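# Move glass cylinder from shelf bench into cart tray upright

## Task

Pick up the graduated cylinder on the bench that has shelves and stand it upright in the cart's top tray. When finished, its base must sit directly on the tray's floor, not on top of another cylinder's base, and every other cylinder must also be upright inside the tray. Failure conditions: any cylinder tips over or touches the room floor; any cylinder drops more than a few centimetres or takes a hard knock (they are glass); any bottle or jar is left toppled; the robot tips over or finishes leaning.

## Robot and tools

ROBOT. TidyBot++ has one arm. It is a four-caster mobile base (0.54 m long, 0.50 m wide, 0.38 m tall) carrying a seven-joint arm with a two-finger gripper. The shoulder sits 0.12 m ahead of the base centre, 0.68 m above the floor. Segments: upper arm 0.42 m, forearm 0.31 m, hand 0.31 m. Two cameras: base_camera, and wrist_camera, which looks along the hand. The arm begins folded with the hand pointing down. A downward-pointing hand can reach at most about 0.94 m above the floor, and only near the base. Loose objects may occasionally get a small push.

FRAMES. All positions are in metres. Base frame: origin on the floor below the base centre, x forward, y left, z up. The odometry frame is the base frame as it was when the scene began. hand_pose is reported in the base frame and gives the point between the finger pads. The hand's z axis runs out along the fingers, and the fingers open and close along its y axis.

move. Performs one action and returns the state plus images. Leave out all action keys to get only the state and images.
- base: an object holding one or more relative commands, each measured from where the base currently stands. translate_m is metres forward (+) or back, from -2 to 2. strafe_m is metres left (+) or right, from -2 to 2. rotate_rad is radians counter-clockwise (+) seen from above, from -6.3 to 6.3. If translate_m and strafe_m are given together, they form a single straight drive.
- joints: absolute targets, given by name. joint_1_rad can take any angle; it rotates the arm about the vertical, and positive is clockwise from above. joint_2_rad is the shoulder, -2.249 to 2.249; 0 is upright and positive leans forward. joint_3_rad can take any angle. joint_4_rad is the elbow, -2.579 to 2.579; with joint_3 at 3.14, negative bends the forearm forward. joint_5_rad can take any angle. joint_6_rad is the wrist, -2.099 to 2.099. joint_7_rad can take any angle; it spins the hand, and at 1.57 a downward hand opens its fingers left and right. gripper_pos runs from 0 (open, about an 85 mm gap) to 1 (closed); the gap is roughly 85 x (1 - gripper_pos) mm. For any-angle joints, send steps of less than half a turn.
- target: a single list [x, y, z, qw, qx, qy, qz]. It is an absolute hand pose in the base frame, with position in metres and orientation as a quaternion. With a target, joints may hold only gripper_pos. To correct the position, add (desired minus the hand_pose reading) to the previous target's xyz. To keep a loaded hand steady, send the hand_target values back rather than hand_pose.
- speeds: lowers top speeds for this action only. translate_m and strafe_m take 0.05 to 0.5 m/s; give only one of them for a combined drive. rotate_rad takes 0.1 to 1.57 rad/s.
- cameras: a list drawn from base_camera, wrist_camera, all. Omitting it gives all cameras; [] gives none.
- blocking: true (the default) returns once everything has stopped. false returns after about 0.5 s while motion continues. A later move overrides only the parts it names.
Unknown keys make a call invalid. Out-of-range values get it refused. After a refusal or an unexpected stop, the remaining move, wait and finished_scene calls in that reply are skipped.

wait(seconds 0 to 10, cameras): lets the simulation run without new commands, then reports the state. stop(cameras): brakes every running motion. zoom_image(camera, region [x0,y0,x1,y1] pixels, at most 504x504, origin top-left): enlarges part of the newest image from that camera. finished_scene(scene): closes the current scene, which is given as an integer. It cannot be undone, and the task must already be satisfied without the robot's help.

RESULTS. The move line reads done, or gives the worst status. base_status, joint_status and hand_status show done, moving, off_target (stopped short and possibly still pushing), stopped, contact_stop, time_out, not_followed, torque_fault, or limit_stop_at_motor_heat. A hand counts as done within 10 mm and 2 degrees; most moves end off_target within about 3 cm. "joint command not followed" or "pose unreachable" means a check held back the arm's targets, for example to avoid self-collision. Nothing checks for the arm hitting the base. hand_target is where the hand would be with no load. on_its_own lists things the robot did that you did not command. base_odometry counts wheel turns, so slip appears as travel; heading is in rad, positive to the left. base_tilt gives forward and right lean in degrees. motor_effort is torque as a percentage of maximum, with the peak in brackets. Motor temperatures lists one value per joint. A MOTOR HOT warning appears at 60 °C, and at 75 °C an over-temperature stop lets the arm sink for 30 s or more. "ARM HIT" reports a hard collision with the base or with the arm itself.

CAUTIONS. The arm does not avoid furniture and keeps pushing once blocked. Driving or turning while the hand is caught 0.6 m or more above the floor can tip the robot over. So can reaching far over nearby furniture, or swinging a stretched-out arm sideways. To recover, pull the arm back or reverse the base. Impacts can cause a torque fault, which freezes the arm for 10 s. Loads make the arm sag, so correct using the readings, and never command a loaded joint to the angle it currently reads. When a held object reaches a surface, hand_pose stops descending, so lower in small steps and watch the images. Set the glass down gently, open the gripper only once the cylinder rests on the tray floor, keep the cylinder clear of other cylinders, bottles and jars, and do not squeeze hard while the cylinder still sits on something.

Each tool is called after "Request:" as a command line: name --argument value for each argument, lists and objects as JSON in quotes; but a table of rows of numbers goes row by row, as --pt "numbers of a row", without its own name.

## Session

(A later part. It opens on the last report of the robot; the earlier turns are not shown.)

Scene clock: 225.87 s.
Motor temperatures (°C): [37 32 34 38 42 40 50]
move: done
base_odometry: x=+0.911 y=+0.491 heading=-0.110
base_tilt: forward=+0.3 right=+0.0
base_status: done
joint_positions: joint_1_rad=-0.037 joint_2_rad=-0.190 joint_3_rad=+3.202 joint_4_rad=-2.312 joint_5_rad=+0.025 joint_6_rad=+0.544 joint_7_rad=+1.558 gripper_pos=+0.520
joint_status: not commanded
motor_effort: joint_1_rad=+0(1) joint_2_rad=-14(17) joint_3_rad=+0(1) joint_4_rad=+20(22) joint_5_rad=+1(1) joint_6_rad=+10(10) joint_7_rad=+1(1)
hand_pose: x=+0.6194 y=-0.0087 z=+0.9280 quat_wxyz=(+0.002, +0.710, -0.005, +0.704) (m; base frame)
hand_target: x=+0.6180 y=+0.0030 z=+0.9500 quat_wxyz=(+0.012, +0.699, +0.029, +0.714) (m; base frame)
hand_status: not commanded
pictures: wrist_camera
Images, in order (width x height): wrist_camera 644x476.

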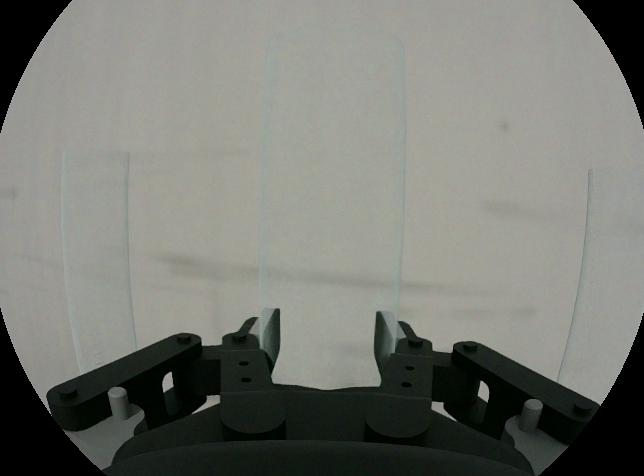

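Request:
move --base '{"translate_m":0.093}' --speeds '{"translate_m":0.07}' --cameras '["wrist_camera"]'

Scene clock: 229.00 s.
Motor temperatures (°C): [37 32 34 38 42 40 50]
move: done
base_odometry: x=+1.004 y=+0.480 heading=-0.110
base_tilt: forward=+0.3 right=+0.0
base_status: done
joint_positions: joint_1_rad=-0.037 joint_2_rad=-0.193 joint_3_rad=+3.202 joint_4_rad=-2.312 joint_5_rad=+0.025 joint_6_rad=+0.544 joint_7_rad=+1.558 gripper_pos=+0.520
joint_status: not commanded
motor_effort: joint_1_rad=-1(1) joint_2_rad=-14(17) joint_3_rad=+0(1) joint_4_rad=+20(22) joint_5_rad=+1(2) joint_6_rad=+10(10) joint_7_rad=+1(1)
hand_pose: x=+0.6187 y=-0.0088 z=+0.9295 quat_wxyz=(+0.002, +0.709, -0.005, +0.705) (m; base frame)
hand_target: x=+0.6180 y=+0.0030 z=+0.9500 quat_wxyz=(+0.012, +0.699, +0.029, +0.714) (m; base frame)
hand_status: not commanded
pictures: wrist_camera
Images, in order (width x height): wrist_camera 644x476.

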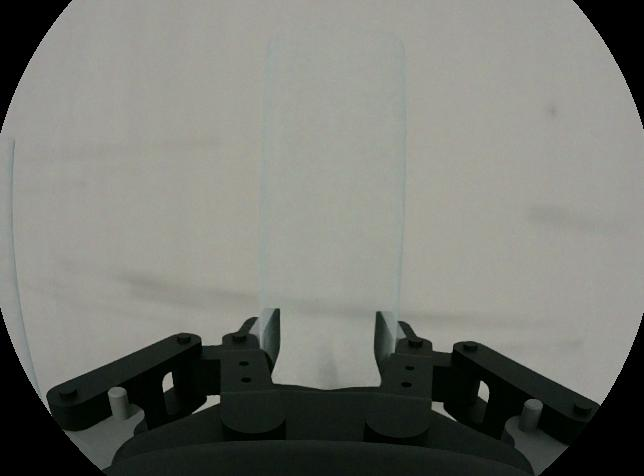

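Request:
move --target '[0.618,0.003,0.93,0.012,0.702,0.029,0.711]' --cameras '[]'

Request:
move --target '[0.618,0.003,0.917,0.012,0.703,0.029,0.710]' --cameras '[]'

Request:
move --target '[0.618,0.003,0.905,0.012,0.703,0.029,0.710]' --cameras '["wrist_camera"]'

Scene clock: 231.77 s.
Motor temperatures (°C): [37 32 34 38 42 40 50]
move: off_target
base_odometry: x=+1.004 y=+0.480 heading=-0.110
base_tilt: forward=+0.3 right=+0.0
base_status: not commanded
joint_positions: joint_1_rad=-0.037 joint_2_rad=-0.186 joint_3_rad=+3.202 joint_4_rad=-2.338 joint_5_rad=+0.025 joint_6_rad=+0.562 joint_7_rad=+1.558 gripper_pos=+0.520
joint_status: not commanded
motor_effort: joint_1_rad=+0(1) joint_2_rad=-15(15) joint_3_rad=+0(1) joint_4_rad=+20(22) joint_5_rad=+1(1) joint_6_rad=+10(10) joint_7_rad=+1(1)
hand_pose: x=+0.6158 y=-0.0084 z=+0.9166 quat_wxyz=(+0.002, +0.714, -0.005, +0.700) (m; base frame)
hand_target: x=+0.6180 y=+0.0030 z=+0.9300 quat_wxyz=(+0.012, +0.702, +0.029, +0.711) (m; base frame)
hand_status: off_target (0.018 m and 4.4 deg from the pose sent, 0.012 m and 4.1 deg at the start)
pictures: none
No camera images: "cameras" was empty.

Scene clock: 232.40 s.
Motor temperatures (°C): [37 32 34 38 42 40 50]
move: off_target
base_odometry: x=+1.004 y=+0.480 heading=-0.110
base_tilt: forward=+0.3 right=+0.0
base_status: not commanded
joint_positions: joint_1_rad=-0.037 joint_2_rad=-0.169 joint_3_rad=+3.202 joint_4_rad=-2.364 joint_5_rad=+0.025 joint_6_rad=+0.596 joint_7_rad=+1.558 gripper_pos=+0.520
joint_status: not commanded
motor_effort: joint_1_rad=-1(1) joint_2_rad=-13(15) joint_3_rad=+0(0) joint_4_rad=+19(21) joint_5_rad=+1(2) joint_6_rad=+9(10) joint_7_rad=+1(1)
hand_pose: x=+0.6151 y=-0.0079 z=+0.9042 quat_wxyz=(+0.002, +0.717, -0.004, +0.697) (m; base frame)
hand_target: x=+0.6180 y=+0.0030 z=+0.9170 quat_wxyz=(+0.012, +0.703, +0.029, +0.710) (m; base frame)
hand_status: off_target (0.017 m and 4.5 deg from the pose sent, 0.012 m and 4.4 deg at the start)
pictures: none
No camera images: "cameras" was empty.

Scene clock: 233.03 s.
Motor temperatures (°C): [37 32 34 38 42 40 50]
move: off_target
base_odometry: x=+1.004 y=+0.480 heading=-0.110
base_tilt: forward=+0.3 right=+0.0
base_status: not commanded
joint_positions: joint_1_rad=-0.035 joint_2_rad=-0.155 joint_3_rad=+3.201 joint_4_rad=-2.383 joint_5_rad=+0.025 joint_6_rad=+0.652 joint_7_rad=+1.558 gripper_pos=+0.520
joint_status: not commanded
motor_effort: joint_1_rad=-1(1) joint_2_rad=-13(14) joint_3_rad=+0(1) joint_4_rad=+17(19) joint_5_rad=+1(1) joint_6_rad=+8(9) joint_7_rad=+1(1)
hand_pose: x=+0.6148 y=-0.0077 z=+0.9039 quat_wxyz=(+0.002, +0.709, -0.004, +0.705) (m; base frame)
hand_target: x=+0.6180 y=+0.0030 z=+0.9050 quat_wxyz=(+0.012, +0.703, +0.029, +0.710) (m; base frame)
hand_status: off_target (0.011 m and 4.0 deg from the pose sent, 0.011 m and 4.5 deg at the start)
pictures: wrist_camera
Images, in order (width x height): wrist_camera 644x476.

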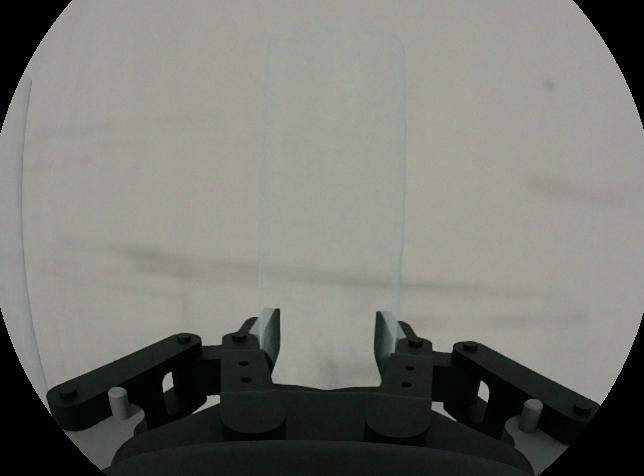

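Contact. Release gradually.

Request:
move --joints '{"gripper_pos":0.5}' --cameras '["wrist_camera"]'

Request:
move --joints '{"gripper_pos":0.4}' --cameras '[]'

Request:
move --joints '{"gripper_pos":0.2}' --cameras '["wrist_camera"]'

Scene clock: 235.60 s.
Motor temperatures (°C): [37 32 34 38 42 40 50]
move: done
base_odometry: x=+1.004 y=+0.480 heading=-0.110
base_tilt: forward=+0.3 right=+0.0
base_status: not commanded
joint_positions: joint_1_rad=-0.035 joint_2_rad=-0.155 joint_3_rad=+3.201 joint_4_rad=-2.383 joint_5_rad=+0.025 joint_6_rad=+0.652 joint_7_rad=+1.558 gripper_pos=+0.500
joint_status: all done
motor_effort: joint_1_rad=-1(1) joint_2_rad=-13(13) joint_3_rad=+0(0) joint_4_rad=+18(18) joint_5_rad=+1(1) joint_6_rad=+7(9) joint_7_rad=+1(1)
hand_pose: x=+0.6148 y=-0.0077 z=+0.9039 quat_wxyz=(+0.002, +0.709, -0.004, +0.705) (m; base frame)
hand_target: x=+0.6180 y=+0.0030 z=+0.9050 quat_wxyz=(+0.012, +0.703, +0.029, +0.710) (m; base frame)
hand_status: not commanded
pictures: wrist_camera
Images, in order (width x height): wrist_camera 644x476.

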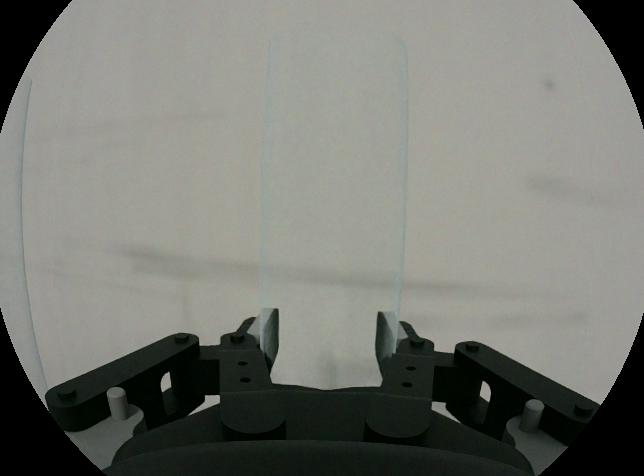

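Scene clock: 236.13 s.
Motor temperatures (°C): [37 32 34 38 42 40 50]
move: done
base_odometry: x=+1.004 y=+0.480 heading=-0.110
base_tilt: forward=+0.3 right=+0.0
base_status: not commanded
joint_positions: joint_1_rad=-0.035 joint_2_rad=-0.155 joint_3_rad=+3.201 joint_4_rad=-2.383 joint_5_rad=+0.025 joint_6_rad=+0.652 joint_7_rad=+1.558 gripper_pos=+0.400
joint_status: all done
motor_effort: joint_1_rad=-1(1) joint_2_rad=-13(13) joint_3_rad=+0(0) joint_4_rad=+18(18) joint_5_rad=+1(1) joint_6_rad=+8(9) joint_7_rad=+1(1)
hand_pose: x=+0.6148 y=-0.0077 z=+0.9039 quat_wxyz=(+0.002, +0.709, -0.004, +0.705) (m; base frame)
hand_target: x=+0.6180 y=+0.0030 z=+0.9050 quat_wxyz=(+0.012, +0.703, +0.029, +0.710) (m; base frame)
hand_status: not commanded
pictures: none
No camera images: "cameras" was empty.

Scene clock: 236.77 s.
Motor temperatures (°C): [37 32 34 38 42 40 50]
move: done
base_odometry: x=+1.004 y=+0.480 heading=-0.110
base_tilt: forward=+0.3 right=+0.0
base_status: not commanded
joint_positions: joint_1_rad=-0.035 joint_2_rad=-0.155 joint_3_rad=+3.201 joint_4_rad=-2.383 joint_5_rad=+0.025 joint_6_rad=+0.652 joint_7_rad=+1.558 gripper_pos=+0.200
joint_status: all done
motor_effort: joint_1_rad=-1(1) joint_2_rad=-13(13) joint_3_rad=+0(0) joint_4_rad=+17(18) joint_5_rad=+0(1) joint_6_rad=+8(8) joint_7_rad=+1(1)
hand_pose: x=+0.6148 y=-0.0077 z=+0.9039 quat_wxyz=(+0.002, +0.709, -0.004, +0.705) (m; base frame)
hand_target: x=+0.6180 y=+0.0030 z=+0.9050 quat_wxyz=(+0.012, +0.703, +0.029, +0.710) (m; base frame)
hand_status: not commanded
pictures: wrist_camera
Images, in order (width x height): wrist_camera 644x476.

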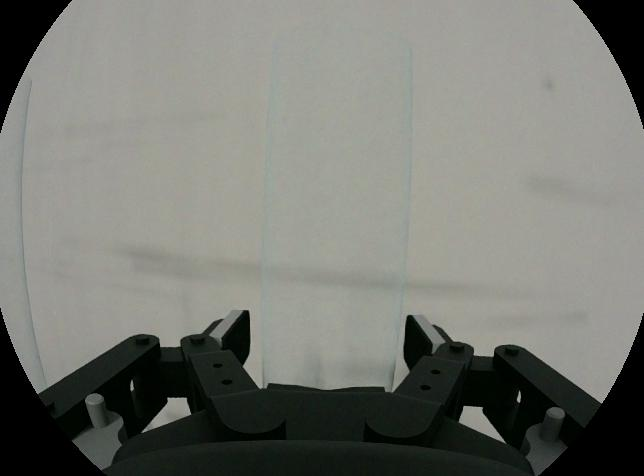

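Request:
move --base '{"translate_m":-0.5}' --speeds '{"translate_m":0.15}' --cameras '["wrist_camera"]'

Request:
move --target '[0.58,0,1.17,-0.026,0.840,-0.011,0.541]' --cameras '["wrist_camera"]'

Request:
zoom_image --camera "wrist_camera" --region '[140, 60, 500, 400]'

Scene clock: 242.60 s.
Motor temperatures (°C): [37 32 34 38 42 40 50]
move: done
base_odometry: x=+0.506 y=+0.535 heading=-0.110
base_tilt: forward=+0.3 right=+0.0
base_status: done
joint_positions: joint_1_rad=-0.035 joint_2_rad=-0.146 joint_3_rad=+3.201 joint_4_rad=-2.383 joint_5_rad=+0.025 joint_6_rad=+0.652 joint_7_rad=+1.558 gripper_pos=+0.200
joint_status: not commanded
motor_effort: joint_1_rad=-1(1) joint_2_rad=-14(15) joint_3_rad=+0(1) joint_4_rad=+17(18) joint_5_rad=+0(1) joint_6_rad=+8(9) joint_7_rad=+1(1)
hand_pose: x=+0.6168 y=-0.0076 z=+0.8993 quat_wxyz=(+0.002, +0.712, -0.004, +0.702) (m; base frame)
hand_target: x=+0.6180 y=+0.0030 z=+0.9050 quat_wxyz=(+0.012, +0.703, +0.029, +0.710) (m; base frame)
hand_status: not commanded
pictures: wrist_camera
Images, in order (width x height): wrist_camera 644x476.

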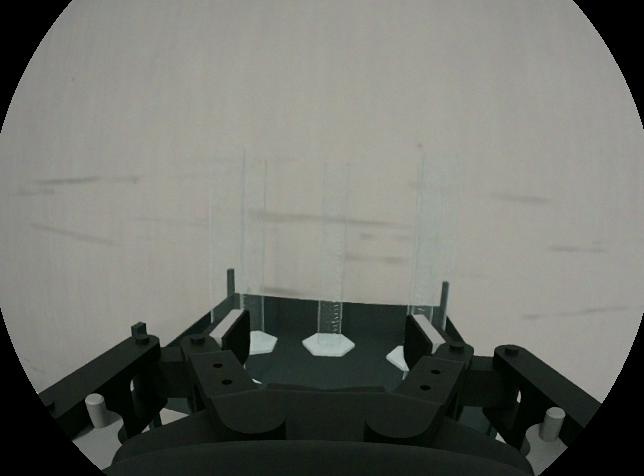

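Scene clock: 245.63 s.
Motor temperatures (°C): [37 32 34 38 42 40 50]
move: off_target
base_odometry: x=+0.506 y=+0.535 heading=-0.110
base_tilt: forward=+0.3 right=+0.0
base_status: not commanded
joint_positions: joint_1_rad=-0.035 joint_2_rad=-0.146 joint_3_rad=+3.201 joint_4_rad=-1.056 joint_5_rad=+0.012 joint_6_rad=-1.065 joint_7_rad=+1.558 gripper_pos=+0.200
joint_status: not commanded
motor_effort: joint_1_rad=+0(1) joint_2_rad=-13(18) joint_3_rad=+0(1) joint_4_rad=+17(21) joint_5_rad=+1(1) joint_6_rad=+7(8) joint_7_rad=+1(1)
hand_pose: x=+0.5926 y=-0.0172 z=+1.1687 quat_wxyz=(+0.005, +0.834, -0.018, +0.551) (m; base frame)
hand_target: x=+0.5800 y=+0.0000 z=+1.1700 quat_wxyz=(-0.026, +0.840, -0.011, +0.541) (m; base frame)
hand_status: off_target (0.021 m and 3.9 deg from the pose sent, 0.273 m and 23.8 deg at the start)
pictures: wrist_camera
Images, in order (width x height): wrist_camera 644x476.

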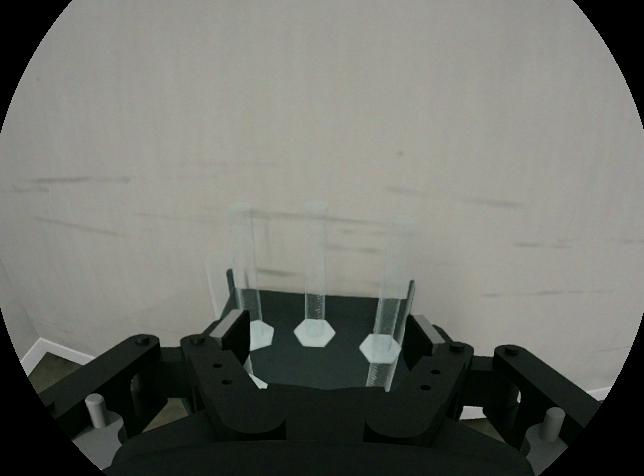

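Scaled by 1.400.

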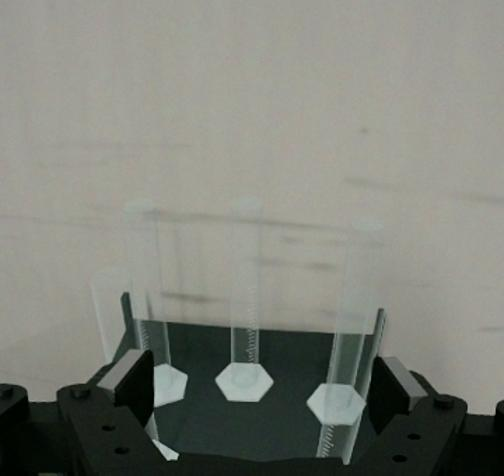

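Request:
move --base '{"translate_m":-1.167,"strafe_m":-1.459,"rotate_rad":-1.461}' --target '[0.62,0,1.00,-0.029,0.7065,-0.0134,0.7065]' --cameras '[]'

Request:
move --joints '{"gripper_pos":0.0}'

Request:
zoom_image --camera "wrist_camera" --region '[200, 100, 480, 360]'

Scene clock: 254.53 s.
Motor temperatures (°C): [37 32 34 38 42 40 50]
move: off_target
base_odometry: x=-0.814 y=-0.787 heading=-1.572
base_tilt: forward=+0.3 right=+0.0
base_status: done
joint_positions: joint_1_rad=-0.096 joint_2_rad=-0.260 joint_3_rad=+3.241 joint_4_rad=-2.122 joint_5_rad=+0.006 joint_6_rad=+0.243 joint_7_rad=+1.545 gripper_pos=+0.200
joint_status: not commanded
motor_effort: joint_1_rad=-1(3) joint_2_rad=-12(17) joint_3_rad=+0(5) joint_4_rad=+20(22) joint_5_rad=+1(3) joint_6_rad=+8(9) joint_7_rad=+1(1)
hand_pose: x=+0.6243 y=-0.0059 z=+0.9828 quat_wxyz=(-0.016, +0.724, -0.015, +0.689) (m; base frame)
hand_target: x=+0.6200 y=+0.0000 z=+1.0000 quat_wxyz=(-0.029, +0.707, -0.013, +0.707) (m; base frame)
hand_status: off_target (0.019 m and 3.2 deg from the pose sent, 0.172 m and 23.5 deg at the start)
pictures: none
No camera images: "cameras" was empty.

Scene clock: 255.17 s.
Motor temperatures (°C): [37 32 34 38 42 40 50]
move: done
base_odometry: x=-0.814 y=-0.787 heading=-1.572
base_tilt: forward=+0.3 right=+0.0
base_status: not commanded
joint_positions: joint_1_rad=-0.096 joint_2_rad=-0.260 joint_3_rad=+3.241 joint_4_rad=-2.122 joint_5_rad=+0.006 joint_6_rad=+0.243 joint_7_rad=+1.545 gripper_pos=+0.000
joint_status: all done
motor_effort: joint_1_rad=-1(1) joint_2_rad=-12(12) joint_3_rad=+0(0) joint_4_rad=+20(21) joint_5_rad=+1(1) joint_6_rad=+8(8) joint_7_rad=+1(1)
hand_pose: x=+0.6243 y=-0.0059 z=+0.9828 quat_wxyz=(-0.016, +0.724, -0.015, +0.689) (m; base frame)
hand_target: x=+0.6200 y=+0.0000 z=+1.0000 quat_wxyz=(-0.029, +0.707, -0.013, +0.707) (m; base frame)
hand_status: not commanded
pictures: base_camera, wrist_camera
Images, in order (width x height): base_camera 644x364, wrist_camera 644x476.

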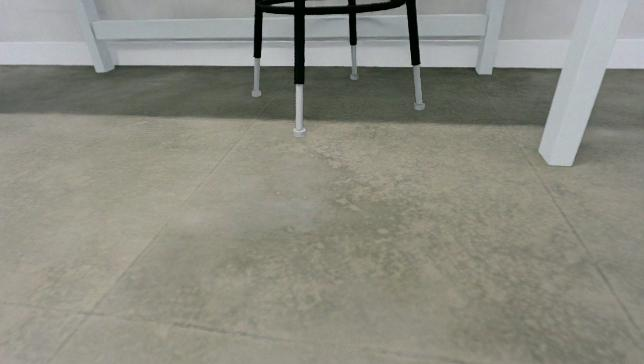

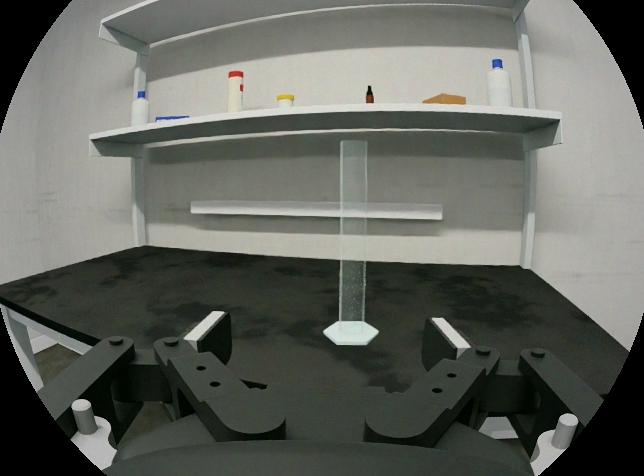

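Scaled by 1.800.

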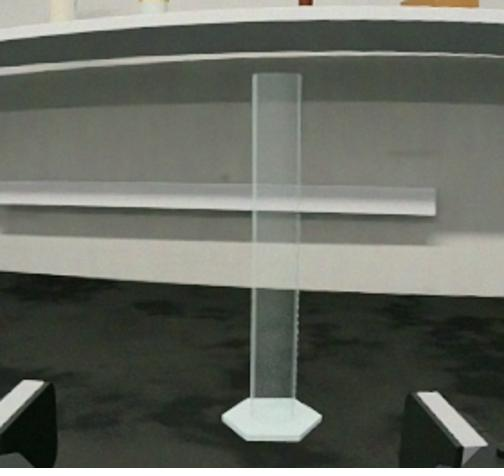

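Request:
move --base '{"translate_m":0.36,"strafe_m":-0.045}' --speeds '{"translate_m":0.25}' --cameras '["wrist_camera"]'

Request:
zoom_image --camera "wrist_camera" --region '[200, 100, 480, 360]'

Scene clock: 259.40 s.
Motor temperatures (°C): [37 32 34 38 42 40 50]
move: done
base_odometry: x=-0.860 y=-1.147 heading=-1.572
base_tilt: forward=+0.3 right=+0.0
base_status: done
joint_positions: joint_1_rad=-0.096 joint_2_rad=-0.264 joint_3_rad=+3.241 joint_4_rad=-2.123 joint_5_rad=+0.006 joint_6_rad=+0.244 joint_7_rad=+1.545 gripper_pos=+0.000
joint_status: not commanded
motor_effort: joint_1_rad=-1(1) joint_2_rad=-11(14) joint_3_rad=+0(1) joint_4_rad=+20(21) joint_5_rad=+0(1) joint_6_rad=+8(8) joint_7_rad=+1(1)
hand_pose: x=+0.6230 y=-0.0060 z=+0.9847 quat_wxyz=(-0.017, +0.723, -0.016, +0.691) (m; base frame)
hand_target: x=+0.6200 y=+0.0000 z=+1.0000 quat_wxyz=(-0.029, +0.707, -0.013, +0.707) (m; base frame)
hand_status: not commanded
pictures: wrist_camera
Images, in order (width x height): wrist_camera 644x476.

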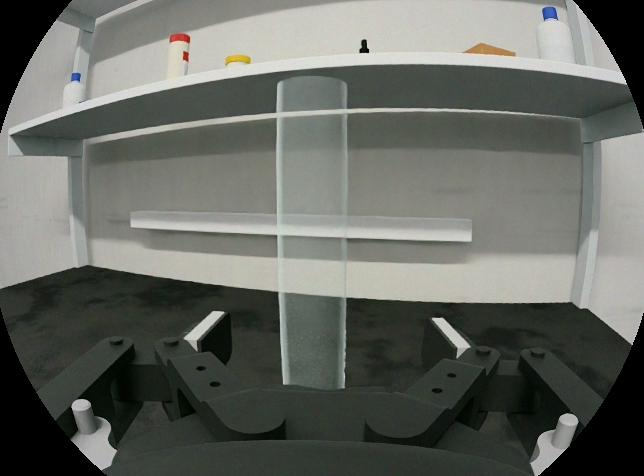

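Scaled by 1.800.

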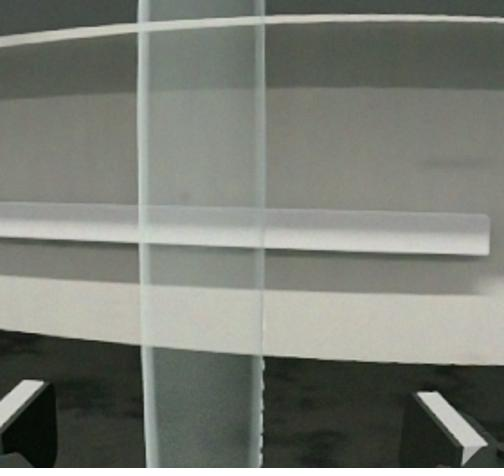

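Request:
move --base '{"translate_m":0.12,"strafe_m":0.011}' --speeds '{"translate_m":0.1}'

Scene clock: 262.80 s.
Motor temperatures (°C): [37 32 34 38 42 40 50]
move: done
base_odometry: x=-0.849 y=-1.267 heading=-1.572
base_tilt: forward=+0.3 right=+0.0
base_status: done
joint_positions: joint_1_rad=-0.096 joint_2_rad=-0.267 joint_3_rad=+3.241 joint_4_rad=-2.123 joint_5_rad=+0.006 joint_6_rad=+0.244 joint_7_rad=+1.545 gripper_pos=+0.000
joint_status: not commanded
motor_effort: joint_1_rad=-1(1) joint_2_rad=-12(14) joint_3_rad=+0(1) joint_4_rad=+20(21) joint_5_rad=+1(1) joint_6_rad=+8(9) joint_7_rad=+1(1)
hand_pose: x=+0.6221 y=-0.0061 z=+0.9861 quat_wxyz=(-0.017, +0.722, -0.016, +0.692) (m; base frame)
hand_target: x=+0.6200 y=+0.0000 z=+1.0000 quat_wxyz=(-0.029, +0.707, -0.013, +0.707) (m; base frame)
hand_status: not commanded
pictures: base_camera, wrist_camera
Images, in order (width x height): base_camera 644x364, wrist_camera 644x476.

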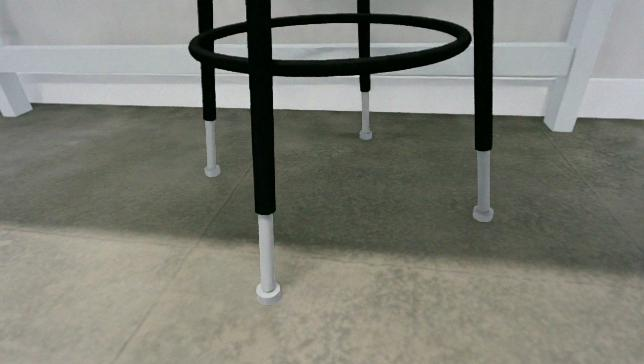

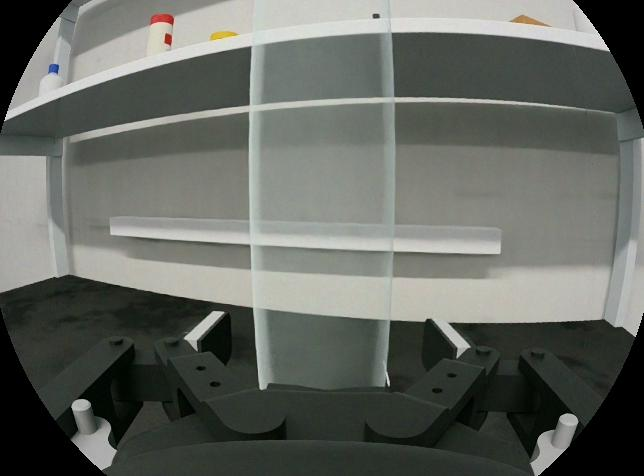

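Request:
move --target '[0.62,0.0,1.0,0.010,0.704,0.027,0.709]' --cameras '["wrist_camera"]'

Scene clock: 265.23 s.
Motor temperatures (°C): [37 32 34 38 42 40 50]
move: off_target
base_odometry: x=-0.849 y=-1.267 heading=-1.572
base_tilt: forward=+0.3 right=+0.0
base_status: not commanded
joint_positions: joint_1_rad=-0.094 joint_2_rad=-0.267 joint_3_rad=+3.241 joint_4_rad=-2.126 joint_5_rad=+0.032 joint_6_rad=+0.256 joint_7_rad=+1.564 gripper_pos=+0.000
joint_status: not commanded
motor_effort: joint_1_rad=+0(1) joint_2_rad=-12(12) joint_3_rad=+0(0) joint_4_rad=+20(21) joint_5_rad=+0(1) joint_6_rad=+8(8) joint_7_rad=+1(1)
hand_pose: x=+0.6220 y=-0.0050 z=+0.9883 quat_wxyz=(-0.003, +0.719, +0.002, +0.695) (m; base frame)
hand_target: x=+0.6200 y=+0.0000 z=+1.0000 quat_wxyz=(+0.010, +0.704, +0.027, +0.709) (m; base frame)
hand_status: off_target (0.013 m and 4.0 deg from the pose sent, 0.015 m and 6.4 deg at the start)
pictures: wrist_camera
Images, in order (width x height): wrist_camera 644x476.

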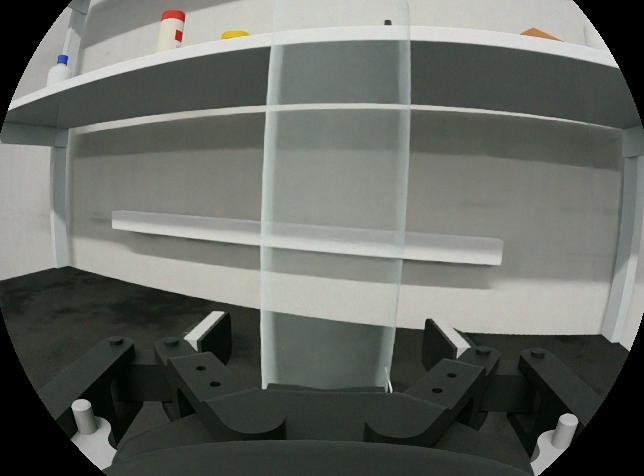

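Request:
move --joints '{"gripper_pos":0.45}' --cameras '[]'

Request:
move --joints '{"gripper_pos":0.58}' --cameras '[]'

Request:
move --joints '{"gripper_pos":0.75}' --cameras '["wrist_camera"]'

Request:
move --target '[0.62,0.0,1.05,0.010,0.704,0.027,0.709]' --cameras '["wrist_camera"]'

Scene clock: 269.33 s.
Motor temperatures (°C): [37 32 34 38 42 40 50]
move: done
base_odometry: x=-0.849 y=-1.267 heading=-1.572
base_tilt: forward=+0.3 right=+0.0
base_status: not commanded
joint_positions: joint_1_rad=-0.094 joint_2_rad=-0.267 joint_3_rad=+3.241 joint_4_rad=-2.126 joint_5_rad=+0.032 joint_6_rad=+0.256 joint_7_rad=+1.564 gripper_pos=+0.450
joint_status: all done
motor_effort: joint_1_rad=-1(1) joint_2_rad=-12(12) joint_3_rad=+0(0) joint_4_rad=+21(21) joint_5_rad=+1(1) joint_6_rad=+8(8) joint_7_rad=+1(1)
hand_pose: x=+0.6220 y=-0.0050 z=+0.9883 quat_wxyz=(-0.003, +0.719, +0.002, +0.695) (m; base frame)
hand_target: x=+0.6200 y=+0.0000 z=+1.0000 quat_wxyz=(+0.010, +0.704, +0.027, +0.709) (m; base frame)
hand_status: not commanded
pictures: none
No camera images: "cameras" was empty.

Scene clock: 269.90 s.
Motor temperatures (°C): [37 32 34 38 42 40 50]
move: off_target
base_odometry: x=-0.849 y=-1.267 heading=-1.572
base_tilt: forward=+0.3 right=+0.0
base_status: not commanded
joint_positions: joint_1_rad=-0.094 joint_2_rad=-0.267 joint_3_rad=+3.241 joint_4_rad=-2.126 joint_5_rad=+0.032 joint_6_rad=+0.256 joint_7_rad=+1.564 gripper_pos=+0.538
joint_status: gripper_pos off_target (ended at +0.538, target +0.580)
motor_effort: joint_1_rad=-1(1) joint_2_rad=-12(12) joint_3_rad=+0(1) joint_4_rad=+21(21) joint_5_rad=+1(2) joint_6_rad=+7(8) joint_7_rad=+1(1)
hand_pose: x=+0.6220 y=-0.0050 z=+0.9884 quat_wxyz=(-0.003, +0.718, +0.002, +0.696) (m; base frame)
hand_target: x=+0.6200 y=+0.0000 z=+1.0000 quat_wxyz=(+0.010, +0.704, +0.027, +0.709) (m; base frame)
hand_status: not commanded
pictures: none
No camera images: "cameras" was empty.

Scene clock: 270.50 s.
Motor temperatures (°C): [37 32 34 38 42 40 50]
move: off_target
base_odometry: x=-0.849 y=-1.267 heading=-1.572
base_tilt: forward=+0.3 right=+0.0
base_status: not commanded
joint_positions: joint_1_rad=-0.094 joint_2_rad=-0.267 joint_3_rad=+3.241 joint_4_rad=-2.126 joint_5_rad=+0.032 joint_6_rad=+0.256 joint_7_rad=+1.564 gripper_pos=+0.538
joint_status: gripper_pos off_target (ended at +0.538, target +0.750)
motor_effort: joint_1_rad=-1(1) joint_2_rad=-12(12) joint_3_rad=+0(0) joint_4_rad=+20(21) joint_5_rad=+1(2) joint_6_rad=+8(8) joint_7_rad=+1(1)
hand_pose: x=+0.6220 y=-0.0050 z=+0.9884 quat_wxyz=(-0.003, +0.718, +0.002, +0.696) (m; base frame)
hand_target: x=+0.6200 y=+0.0000 z=+1.0000 quat_wxyz=(+0.010, +0.704, +0.027, +0.709) (m; base frame)
hand_status: not commanded
pictures: wrist_camera
Images, in order (width x height): wrist_camera 644x476.

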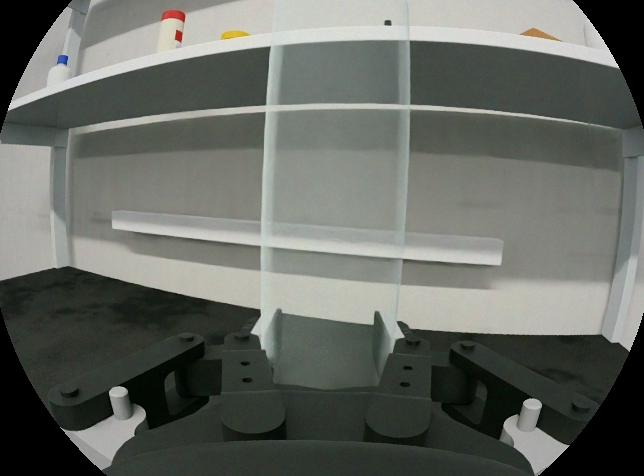

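Scene clock: 271.53 s.
Motor temperatures (°C): [37 32 34 38 42 40 50]
move: off_target
base_odometry: x=-0.849 y=-1.267 heading=-1.572
base_tilt: forward=+0.3 right=+0.0
base_status: not commanded
joint_positions: joint_1_rad=-0.101 joint_2_rad=-0.272 joint_3_rad=+3.241 joint_4_rad=-2.018 joint_5_rad=+0.032 joint_6_rad=+0.163 joint_7_rad=+1.564 gripper_pos=+0.538
joint_status: not commanded
motor_effort: joint_1_rad=-1(1) joint_2_rad=-14(15) joint_3_rad=+0(0) joint_4_rad=+23(24) joint_5_rad=+0(1) joint_6_rad=+9(11) joint_7_rad=+1(1)
hand_pose: x=+0.6283 y=-0.0040 z=+1.0283 quat_wxyz=(-0.004, +0.712, +0.003, +0.702) (m; base frame)
hand_target: x=+0.6200 y=+0.0000 z=+1.0500 quat_wxyz=(+0.010, +0.704, +0.027, +0.709) (m; base frame)
hand_status: off_target (0.024 m and 3.4 deg from the pose sent, 0.062 m and 4.0 deg at the start)
pictures: wrist_camera
Images, in order (width x height): wrist_camera 644x476.

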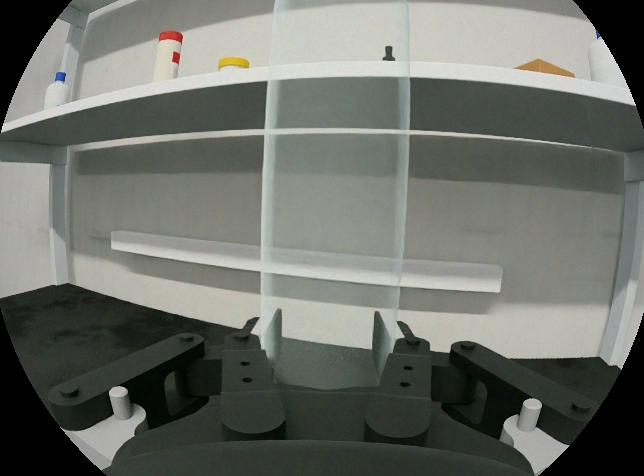

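Request:
move --base '{"translate_m":-0.5}' --speeds '{"translate_m":0.2}' --cameras '[]'

Request:
move --base '{"rotate_rad":1.462}' --speeds '{"rotate_rad":0.6}' --target '[0.62,0.003,1.11,0.010,0.704,0.027,0.709]' --cameras '["wrist_camera"]'

Request:
move --base '{"translate_m":1.12,"strafe_m":1.449}' --speeds '{"translate_m":0.3}'

Request:
zoom_image --camera "wrist_camera" --region '[120, 60, 540, 440]'

Scene clock: 278.70 s.
Motor temperatures (°C): [37 32 34 38 42 40 50]
move: done
base_odometry: x=-0.848 y=-0.767 heading=-1.572
base_tilt: forward=+0.3 right=+0.0
base_status: done
joint_positions: joint_1_rad=-0.102 joint_2_rad=-0.280 joint_3_rad=+3.241 joint_4_rad=-2.018 joint_5_rad=+0.032 joint_6_rad=+0.162 joint_7_rad=+1.564 gripper_pos=+0.538
joint_status: not commanded
motor_effort: joint_1_rad=-1(2) joint_2_rad=-13(18) joint_3_rad=+0(2) joint_4_rad=+23(24) joint_5_rad=+1(2) joint_6_rad=+9(10) joint_7_rad=+1(1)
hand_pose: x=+0.6256 y=-0.0037 z=+1.0319 quat_wxyz=(-0.005, +0.709, +0.003, +0.705) (m; base frame)
hand_target: x=+0.6200 y=+0.0000 z=+1.0500 quat_wxyz=(+0.010, +0.704, +0.027, +0.709) (m; base frame)
hand_status: not commanded
pictures: none
No camera images: "cameras" was empty.

Scene clock: 281.80 s.
Motor temperatures (°C): [37 32 34 38 42 40 50]
move: off_target
base_odometry: x=-0.848 y=-0.767 heading=-0.111
base_tilt: forward=+0.3 right=+0.0
base_status: done
joint_positions: joint_1_rad=-0.102 joint_2_rad=-0.280 joint_3_rad=+3.236 joint_4_rad=-1.829 joint_5_rad=+0.032 joint_6_rad=-0.027 joint_7_rad=+1.568 gripper_pos=+0.538
joint_status: not commanded
motor_effort: joint_1_rad=-1(3) joint_2_rad=-14(15) joint_3_rad=+0(3) joint_4_rad=+23(24) joint_5_rad=+1(1) joint_6_rad=+9(10) joint_7_rad=+1(1)
hand_pose: x=+0.6299 y=-0.0041 z=+1.0911 quat_wxyz=(-0.002, +0.709, +0.005, +0.705) (m; base frame)
hand_target: x=+0.6200 y=+0.0030 z=+1.1100 quat_wxyz=(+0.010, +0.704, +0.027, +0.709) (m; base frame)
hand_status: off_target (0.022 m and 3.0 deg from the pose sent, 0.079 m and 3.3 deg at the start)
pictures: wrist_camera
Images, in order (width x height): wrist_camera 644x476.

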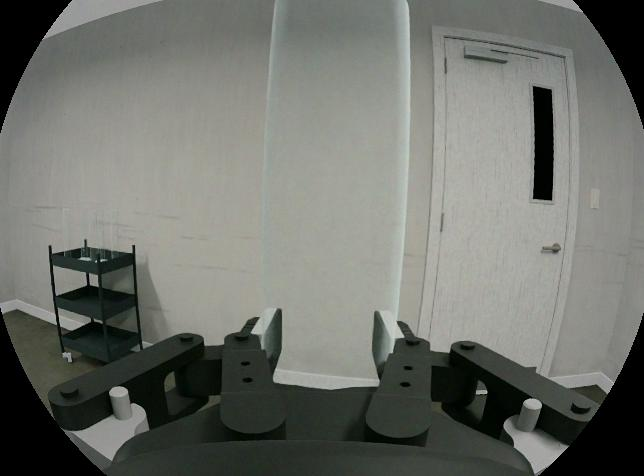

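Scene clock: 288.73 s.
Motor temperatures (°C): [37 32 34 38 42 40 50]
move: done
base_odometry: x=+0.425 y=+0.550 heading=-0.110
base_tilt: forward=+0.3 right=+0.0
base_status: done
joint_positions: joint_1_rad=-0.102 joint_2_rad=-0.286 joint_3_rad=+3.234 joint_4_rad=-1.829 joint_5_rad=+0.032 joint_6_rad=-0.029 joint_7_rad=+1.568 gripper_pos=+0.538
joint_status: not commanded
motor_effort: joint_1_rad=+0(3) joint_2_rad=-14(18) joint_3_rad=+0(4) joint_4_rad=+23(24) joint_5_rad=+1(2) joint_6_rad=+9(10) joint_7_rad=+1(1)
hand_pose: x=+0.6275 y=-0.0024 z=+1.0935 quat_wxyz=(-0.003, +0.708, +0.006, +0.706) (m; base frame)
hand_target: x=+0.6200 y=+0.0030 z=+1.1100 quat_wxyz=(+0.010, +0.704, +0.027, +0.709) (m; base frame)
hand_status: not commanded
pictures: base_camera, wrist_camera
Images, in order (width x height): base_camera 644x364, wrist_camera 644x476.

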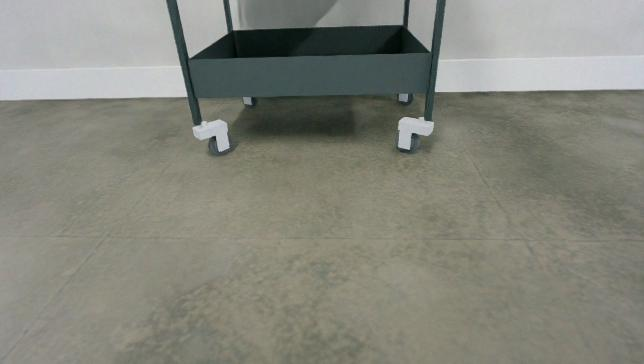

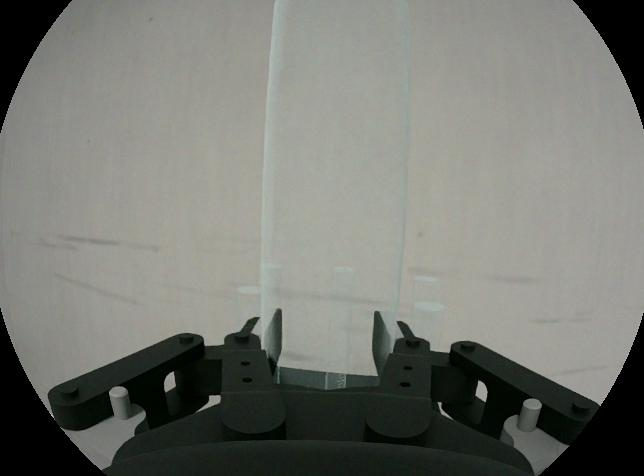

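Scaled by 1.200.

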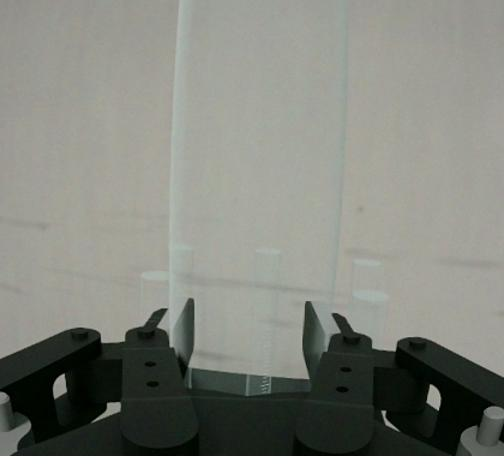

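Request:
move --base '{"translate_m":0.2,"strafe_m":-0.006}' --speeds '{"translate_m":0.15}'

Request:
zoom_image --camera "wrist_camera" --region '[120, 60, 540, 440]'

Scene clock: 294.00 s.
Motor temperatures (°C): [37 32 34 38 42 40 50]
move: done
base_odometry: x=+0.623 y=+0.522 heading=-0.110
base_tilt: forward=+0.3 right=+0.0
base_status: done
joint_positions: joint_1_rad=-0.102 joint_2_rad=-0.287 joint_3_rad=+3.234 joint_4_rad=-1.829 joint_5_rad=+0.032 joint_6_rad=-0.030 joint_7_rad=+1.568 gripper_pos=+0.538
joint_status: not commanded
motor_effort: joint_1_rad=-1(1) joint_2_rad=-13(17) joint_3_rad=+0(1) joint_4_rad=+24(25) joint_5_rad=+1(2) joint_6_rad=+9(10) joint_7_rad=+1(1)
hand_pose: x=+0.6271 y=-0.0025 z=+1.0938 quat_wxyz=(-0.003, +0.708, +0.006, +0.706) (m; base frame)
hand_target: x=+0.6200 y=+0.0030 z=+1.1100 quat_wxyz=(+0.010, +0.704, +0.027, +0.709) (m; base frame)
hand_status: not commanded
pictures: base_camera, wrist_camera
Images, in order (width x height): base_camera 644x364, wrist_camera 644x476.

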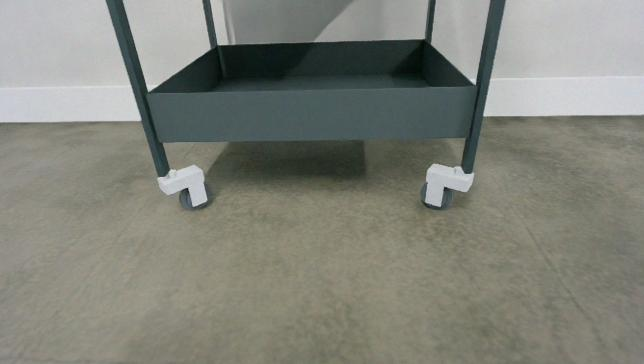

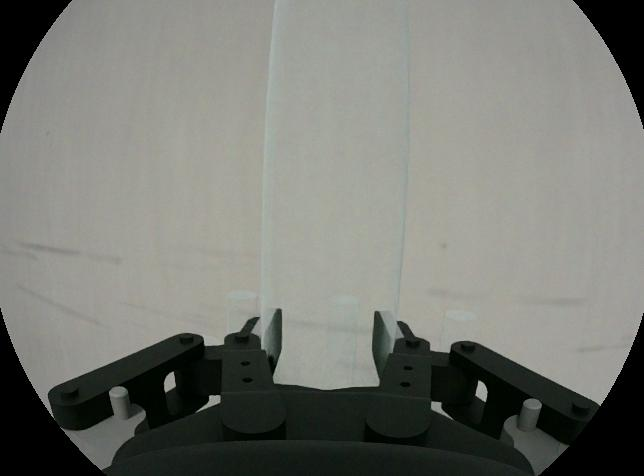

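Scaled by 1.200.

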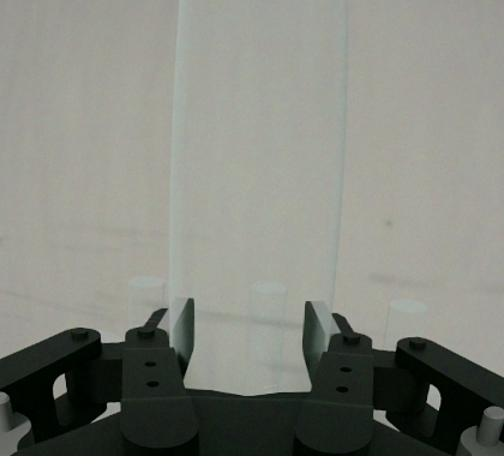

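Request:
move --base '{"translate_m":0.10,"strafe_m":-0.016}' --speeds '{"translate_m":0.1}'

Request:
move --base '{"translate_m":0.08}' --speeds '{"translate_m":0.08}'

Request:
zoom_image --camera "wrist_camera" --region '[80, 0, 584, 476]'

Scene clock: 298.97 s.
Motor temperatures (°C): [37 32 34 38 42 40 50]
move: done
base_odometry: x=+0.721 y=+0.495 heading=-0.110
base_tilt: forward=+0.3 right=+0.0
base_status: done
joint_positions: joint_1_rad=-0.102 joint_2_rad=-0.288 joint_3_rad=+3.234 joint_4_rad=-1.829 joint_5_rad=+0.032 joint_6_rad=-0.030 joint_7_rad=+1.568 gripper_pos=+0.538
joint_status: not commanded
motor_effort: joint_1_rad=-1(1) joint_2_rad=-14(17) joint_3_rad=+0(1) joint_4_rad=+24(24) joint_5_rad=+1(2) joint_6_rad=+10(10) joint_7_rad=+1(1)
hand_pose: x=+0.6266 y=-0.0025 z=+1.0942 quat_wxyz=(-0.003, +0.708, +0.006, +0.707) (m; base frame)
hand_target: x=+0.6200 y=+0.0030 z=+1.1100 quat_wxyz=(+0.010, +0.704, +0.027, +0.709) (m; base frame)
hand_status: not commanded
pictures: base_camera, wrist_camera
Images, in order (width x height): base_camera 644x364, wrist_camera 644x476.

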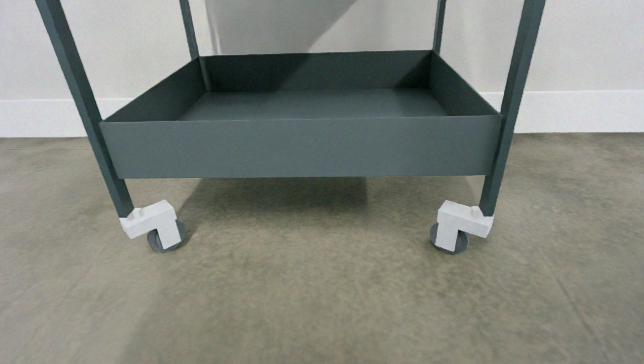

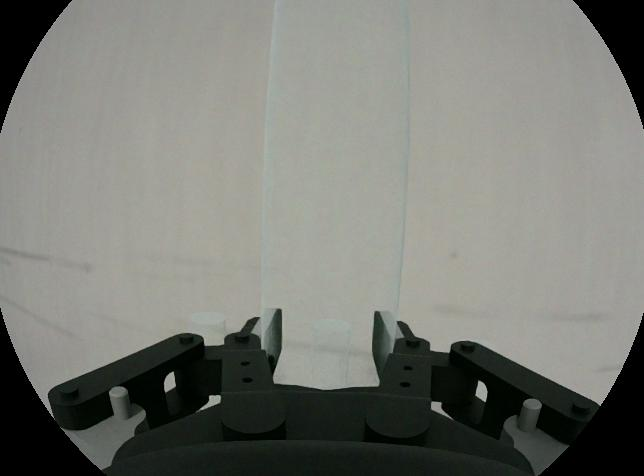

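Scene clock: 300.47 s.
Motor temperatures (°C): [37 32 34 38 42 40 50]
move: done
base_odometry: x=+0.801 y=+0.486 heading=-0.110
base_tilt: forward=+0.3 right=+0.0
base_status: done
joint_positions: joint_1_rad=-0.102 joint_2_rad=-0.289 joint_3_rad=+3.234 joint_4_rad=-1.829 joint_5_rad=+0.032 joint_6_rad=-0.030 joint_7_rad=+1.568 gripper_pos=+0.538
joint_status: not commanded
motor_effort: joint_1_rad=+0(1) joint_2_rad=-13(17) joint_3_rad=+0(1) joint_4_rad=+23(24) joint_5_rad=+1(1) joint_6_rad=+10(10) joint_7_rad=+1(1)
hand_pose: x=+0.6263 y=-0.0025 z=+1.0945 quat_wxyz=(-0.003, +0.707, +0.006, +0.707) (m; base frame)
hand_target: x=+0.6200 y=+0.0030 z=+1.1100 quat_wxyz=(+0.010, +0.704, +0.027, +0.709) (m; base frame)
hand_status: not commanded
pictures: base_camera, wrist_camera
Images, in order (width x height): base_camera 644x364, wrist_camera 644x476.

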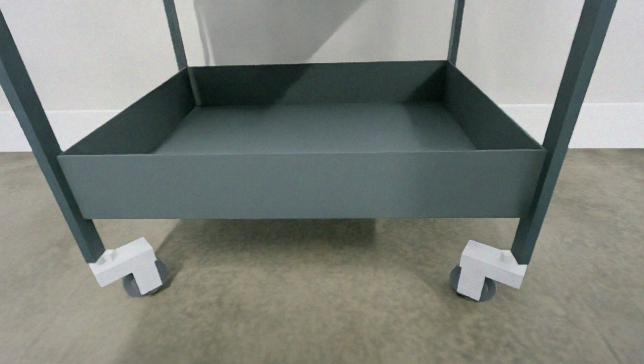

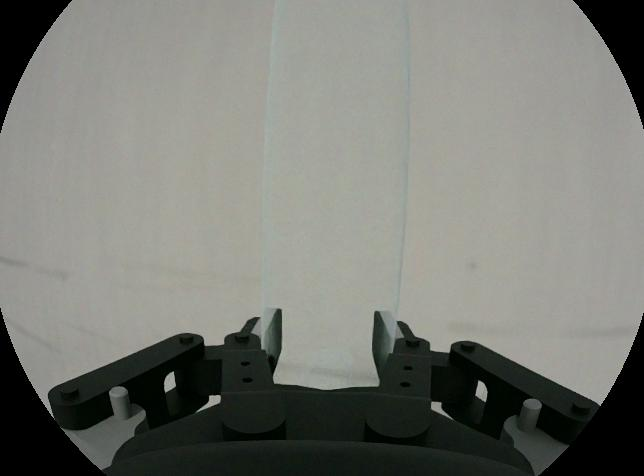

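Scaled by 1.000.

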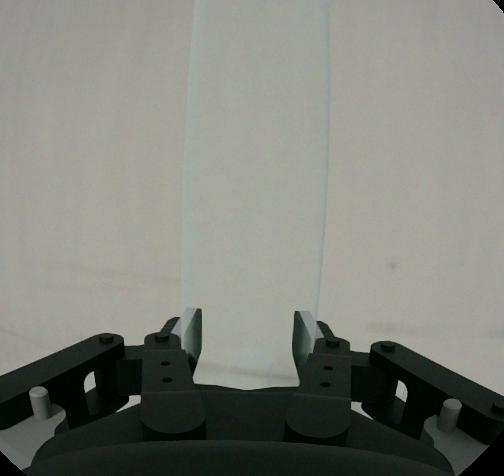

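Request:
move --base '{"translate_m":0.014}' --speeds '{"translate_m":0.08}' --cameras '[]'

Request:
move --target '[0.619,0.003,1.06,0.010,0.702,0.027,0.711]' --cameras '["wrist_camera"]'

Request:
move --target '[0.618,0.003,1.01,0.010,0.702,0.027,0.711]' --cameras '["wrist_camera"]'

Request:
zoom_image --camera "wrist_camera" --region '[80, 0, 584, 476]'

Scene clock: 304.87 s.
Motor temperatures (°C): [37 32 34 38 42 40 50]
move: done
base_odometry: x=+0.815 y=+0.485 heading=-0.110
base_tilt: forward=+0.3 right=+0.0
base_status: done
joint_positions: joint_1_rad=-0.102 joint_2_rad=-0.286 joint_3_rad=+3.234 joint_4_rad=-1.829 joint_5_rad=+0.032 joint_6_rad=-0.031 joint_7_rad=+1.568 gripper_pos=+0.538
joint_status: not commanded
motor_effort: joint_1_rad=-1(1) joint_2_rad=-13(17) joint_3_rad=+0(1) joint_4_rad=+23(24) joint_5_rad=+1(1) joint_6_rad=+10(10) joint_7_rad=+1(1)
hand_pose: x=+0.6276 y=-0.0024 z=+1.0929 quat_wxyz=(-0.003, +0.709, +0.006, +0.706) (m; base frame)
hand_target: x=+0.6200 y=+0.0030 z=+1.1100 quat_wxyz=(+0.010, +0.704, +0.027, +0.709) (m; base frame)
hand_status: not commanded
pictures: none
No camera images: "cameras" was empty.

Scene clock: 305.97 s.
Motor temperatures (°C): [37 32 34 38 42 40 50]
move: off_target
base_odometry: x=+0.815 y=+0.485 heading=-0.110
base_tilt: forward=+0.3 right=+0.0
base_status: not commanded
joint_positions: joint_1_rad=-0.102 joint_2_rad=-0.286 joint_3_rad=+3.234 joint_4_rad=-1.975 joint_5_rad=+0.032 joint_6_rad=+0.048 joint_7_rad=+1.568 gripper_pos=+0.538
joint_status: not commanded
motor_effort: joint_1_rad=-1(1) joint_2_rad=-14(15) joint_3_rad=+0(0) joint_4_rad=+23(25) joint_5_rad=+1(1) joint_6_rad=+10(10) joint_7_rad=+1(1)
hand_pose: x=+0.6246 y=+0.0001 z=+1.0257 quat_wxyz=(-0.005, +0.732, +0.008, +0.681) (m; base frame)
hand_target: x=+0.6190 y=+0.0030 z=+1.0600 quat_wxyz=(+0.010, +0.702, +0.027, +0.711) (m; base frame)
hand_status: off_target (0.035 m and 5.6 deg from the pose sent, 0.034 m and 3.0 deg at the start)
pictures: wrist_camera
Images, in order (width x height): wrist_camera 644x476.

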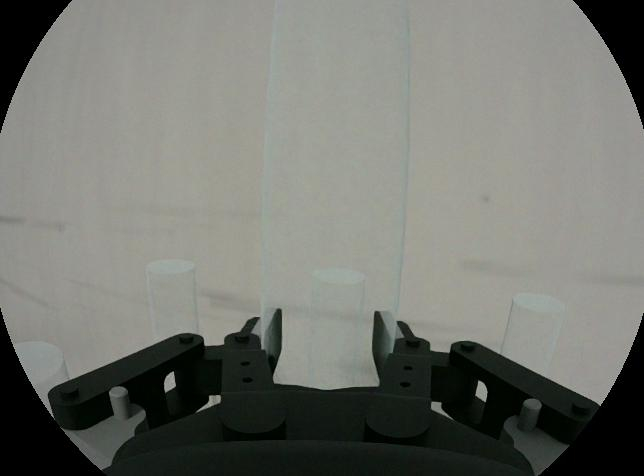

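Scene clock: 307.30 s.
Motor temperatures (°C): [37 32 34 38 42 40 50]
move: off_target
base_odometry: x=+0.815 y=+0.485 heading=-0.110
base_tilt: forward=+0.3 right=+0.0
base_status: not commanded
joint_positions: joint_1_rad=-0.100 joint_2_rad=-0.284 joint_3_rad=+3.234 joint_4_rad=-2.123 joint_5_rad=+0.032 joint_6_rad=+0.216 joint_7_rad=+1.568 gripper_pos=+0.538
joint_status: not commanded
motor_effort: joint_1_rad=-1(1) joint_2_rad=-13(14) joint_3_rad=+0(0) joint_4_rad=+23(24) joint_5_rad=+1(1) joint_6_rad=+9(10) joint_7_rad=+1(1)
hand_pose: x=+0.6164 y=+0.0015 z=+0.9863 quat_wxyz=(-0.006, +0.725, +0.008, +0.688) (m; base frame)
hand_target: x=+0.6180 y=+0.0030 z=+1.0100 quat_wxyz=(+0.010, +0.702, +0.027, +0.711) (m; base frame)
hand_status: off_target (0.024 m and 4.7 deg from the pose sent, 0.017 m and 5.6 deg at the start)
pictures: wrist_camera
Images, in order (width x height): wrist_camera 644x476.

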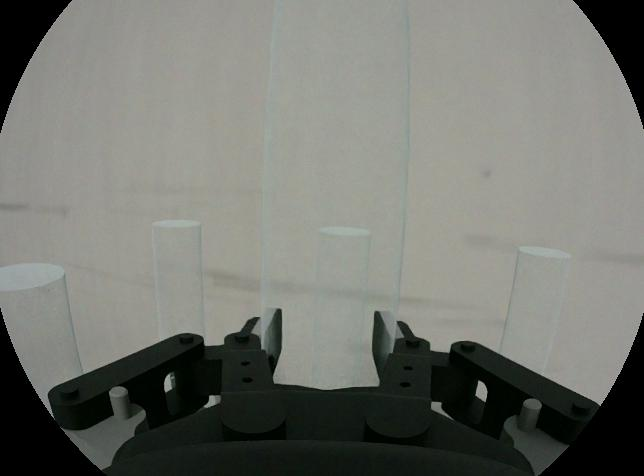

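Scaled by 1.000.

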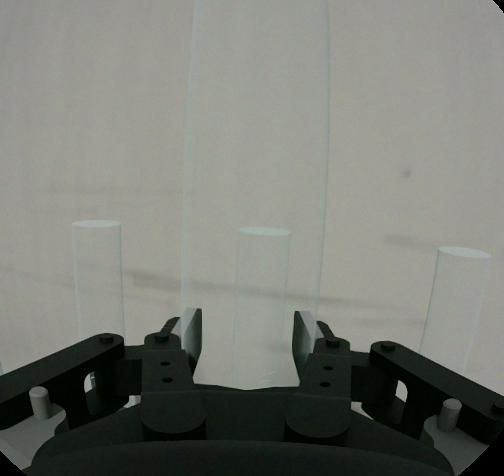

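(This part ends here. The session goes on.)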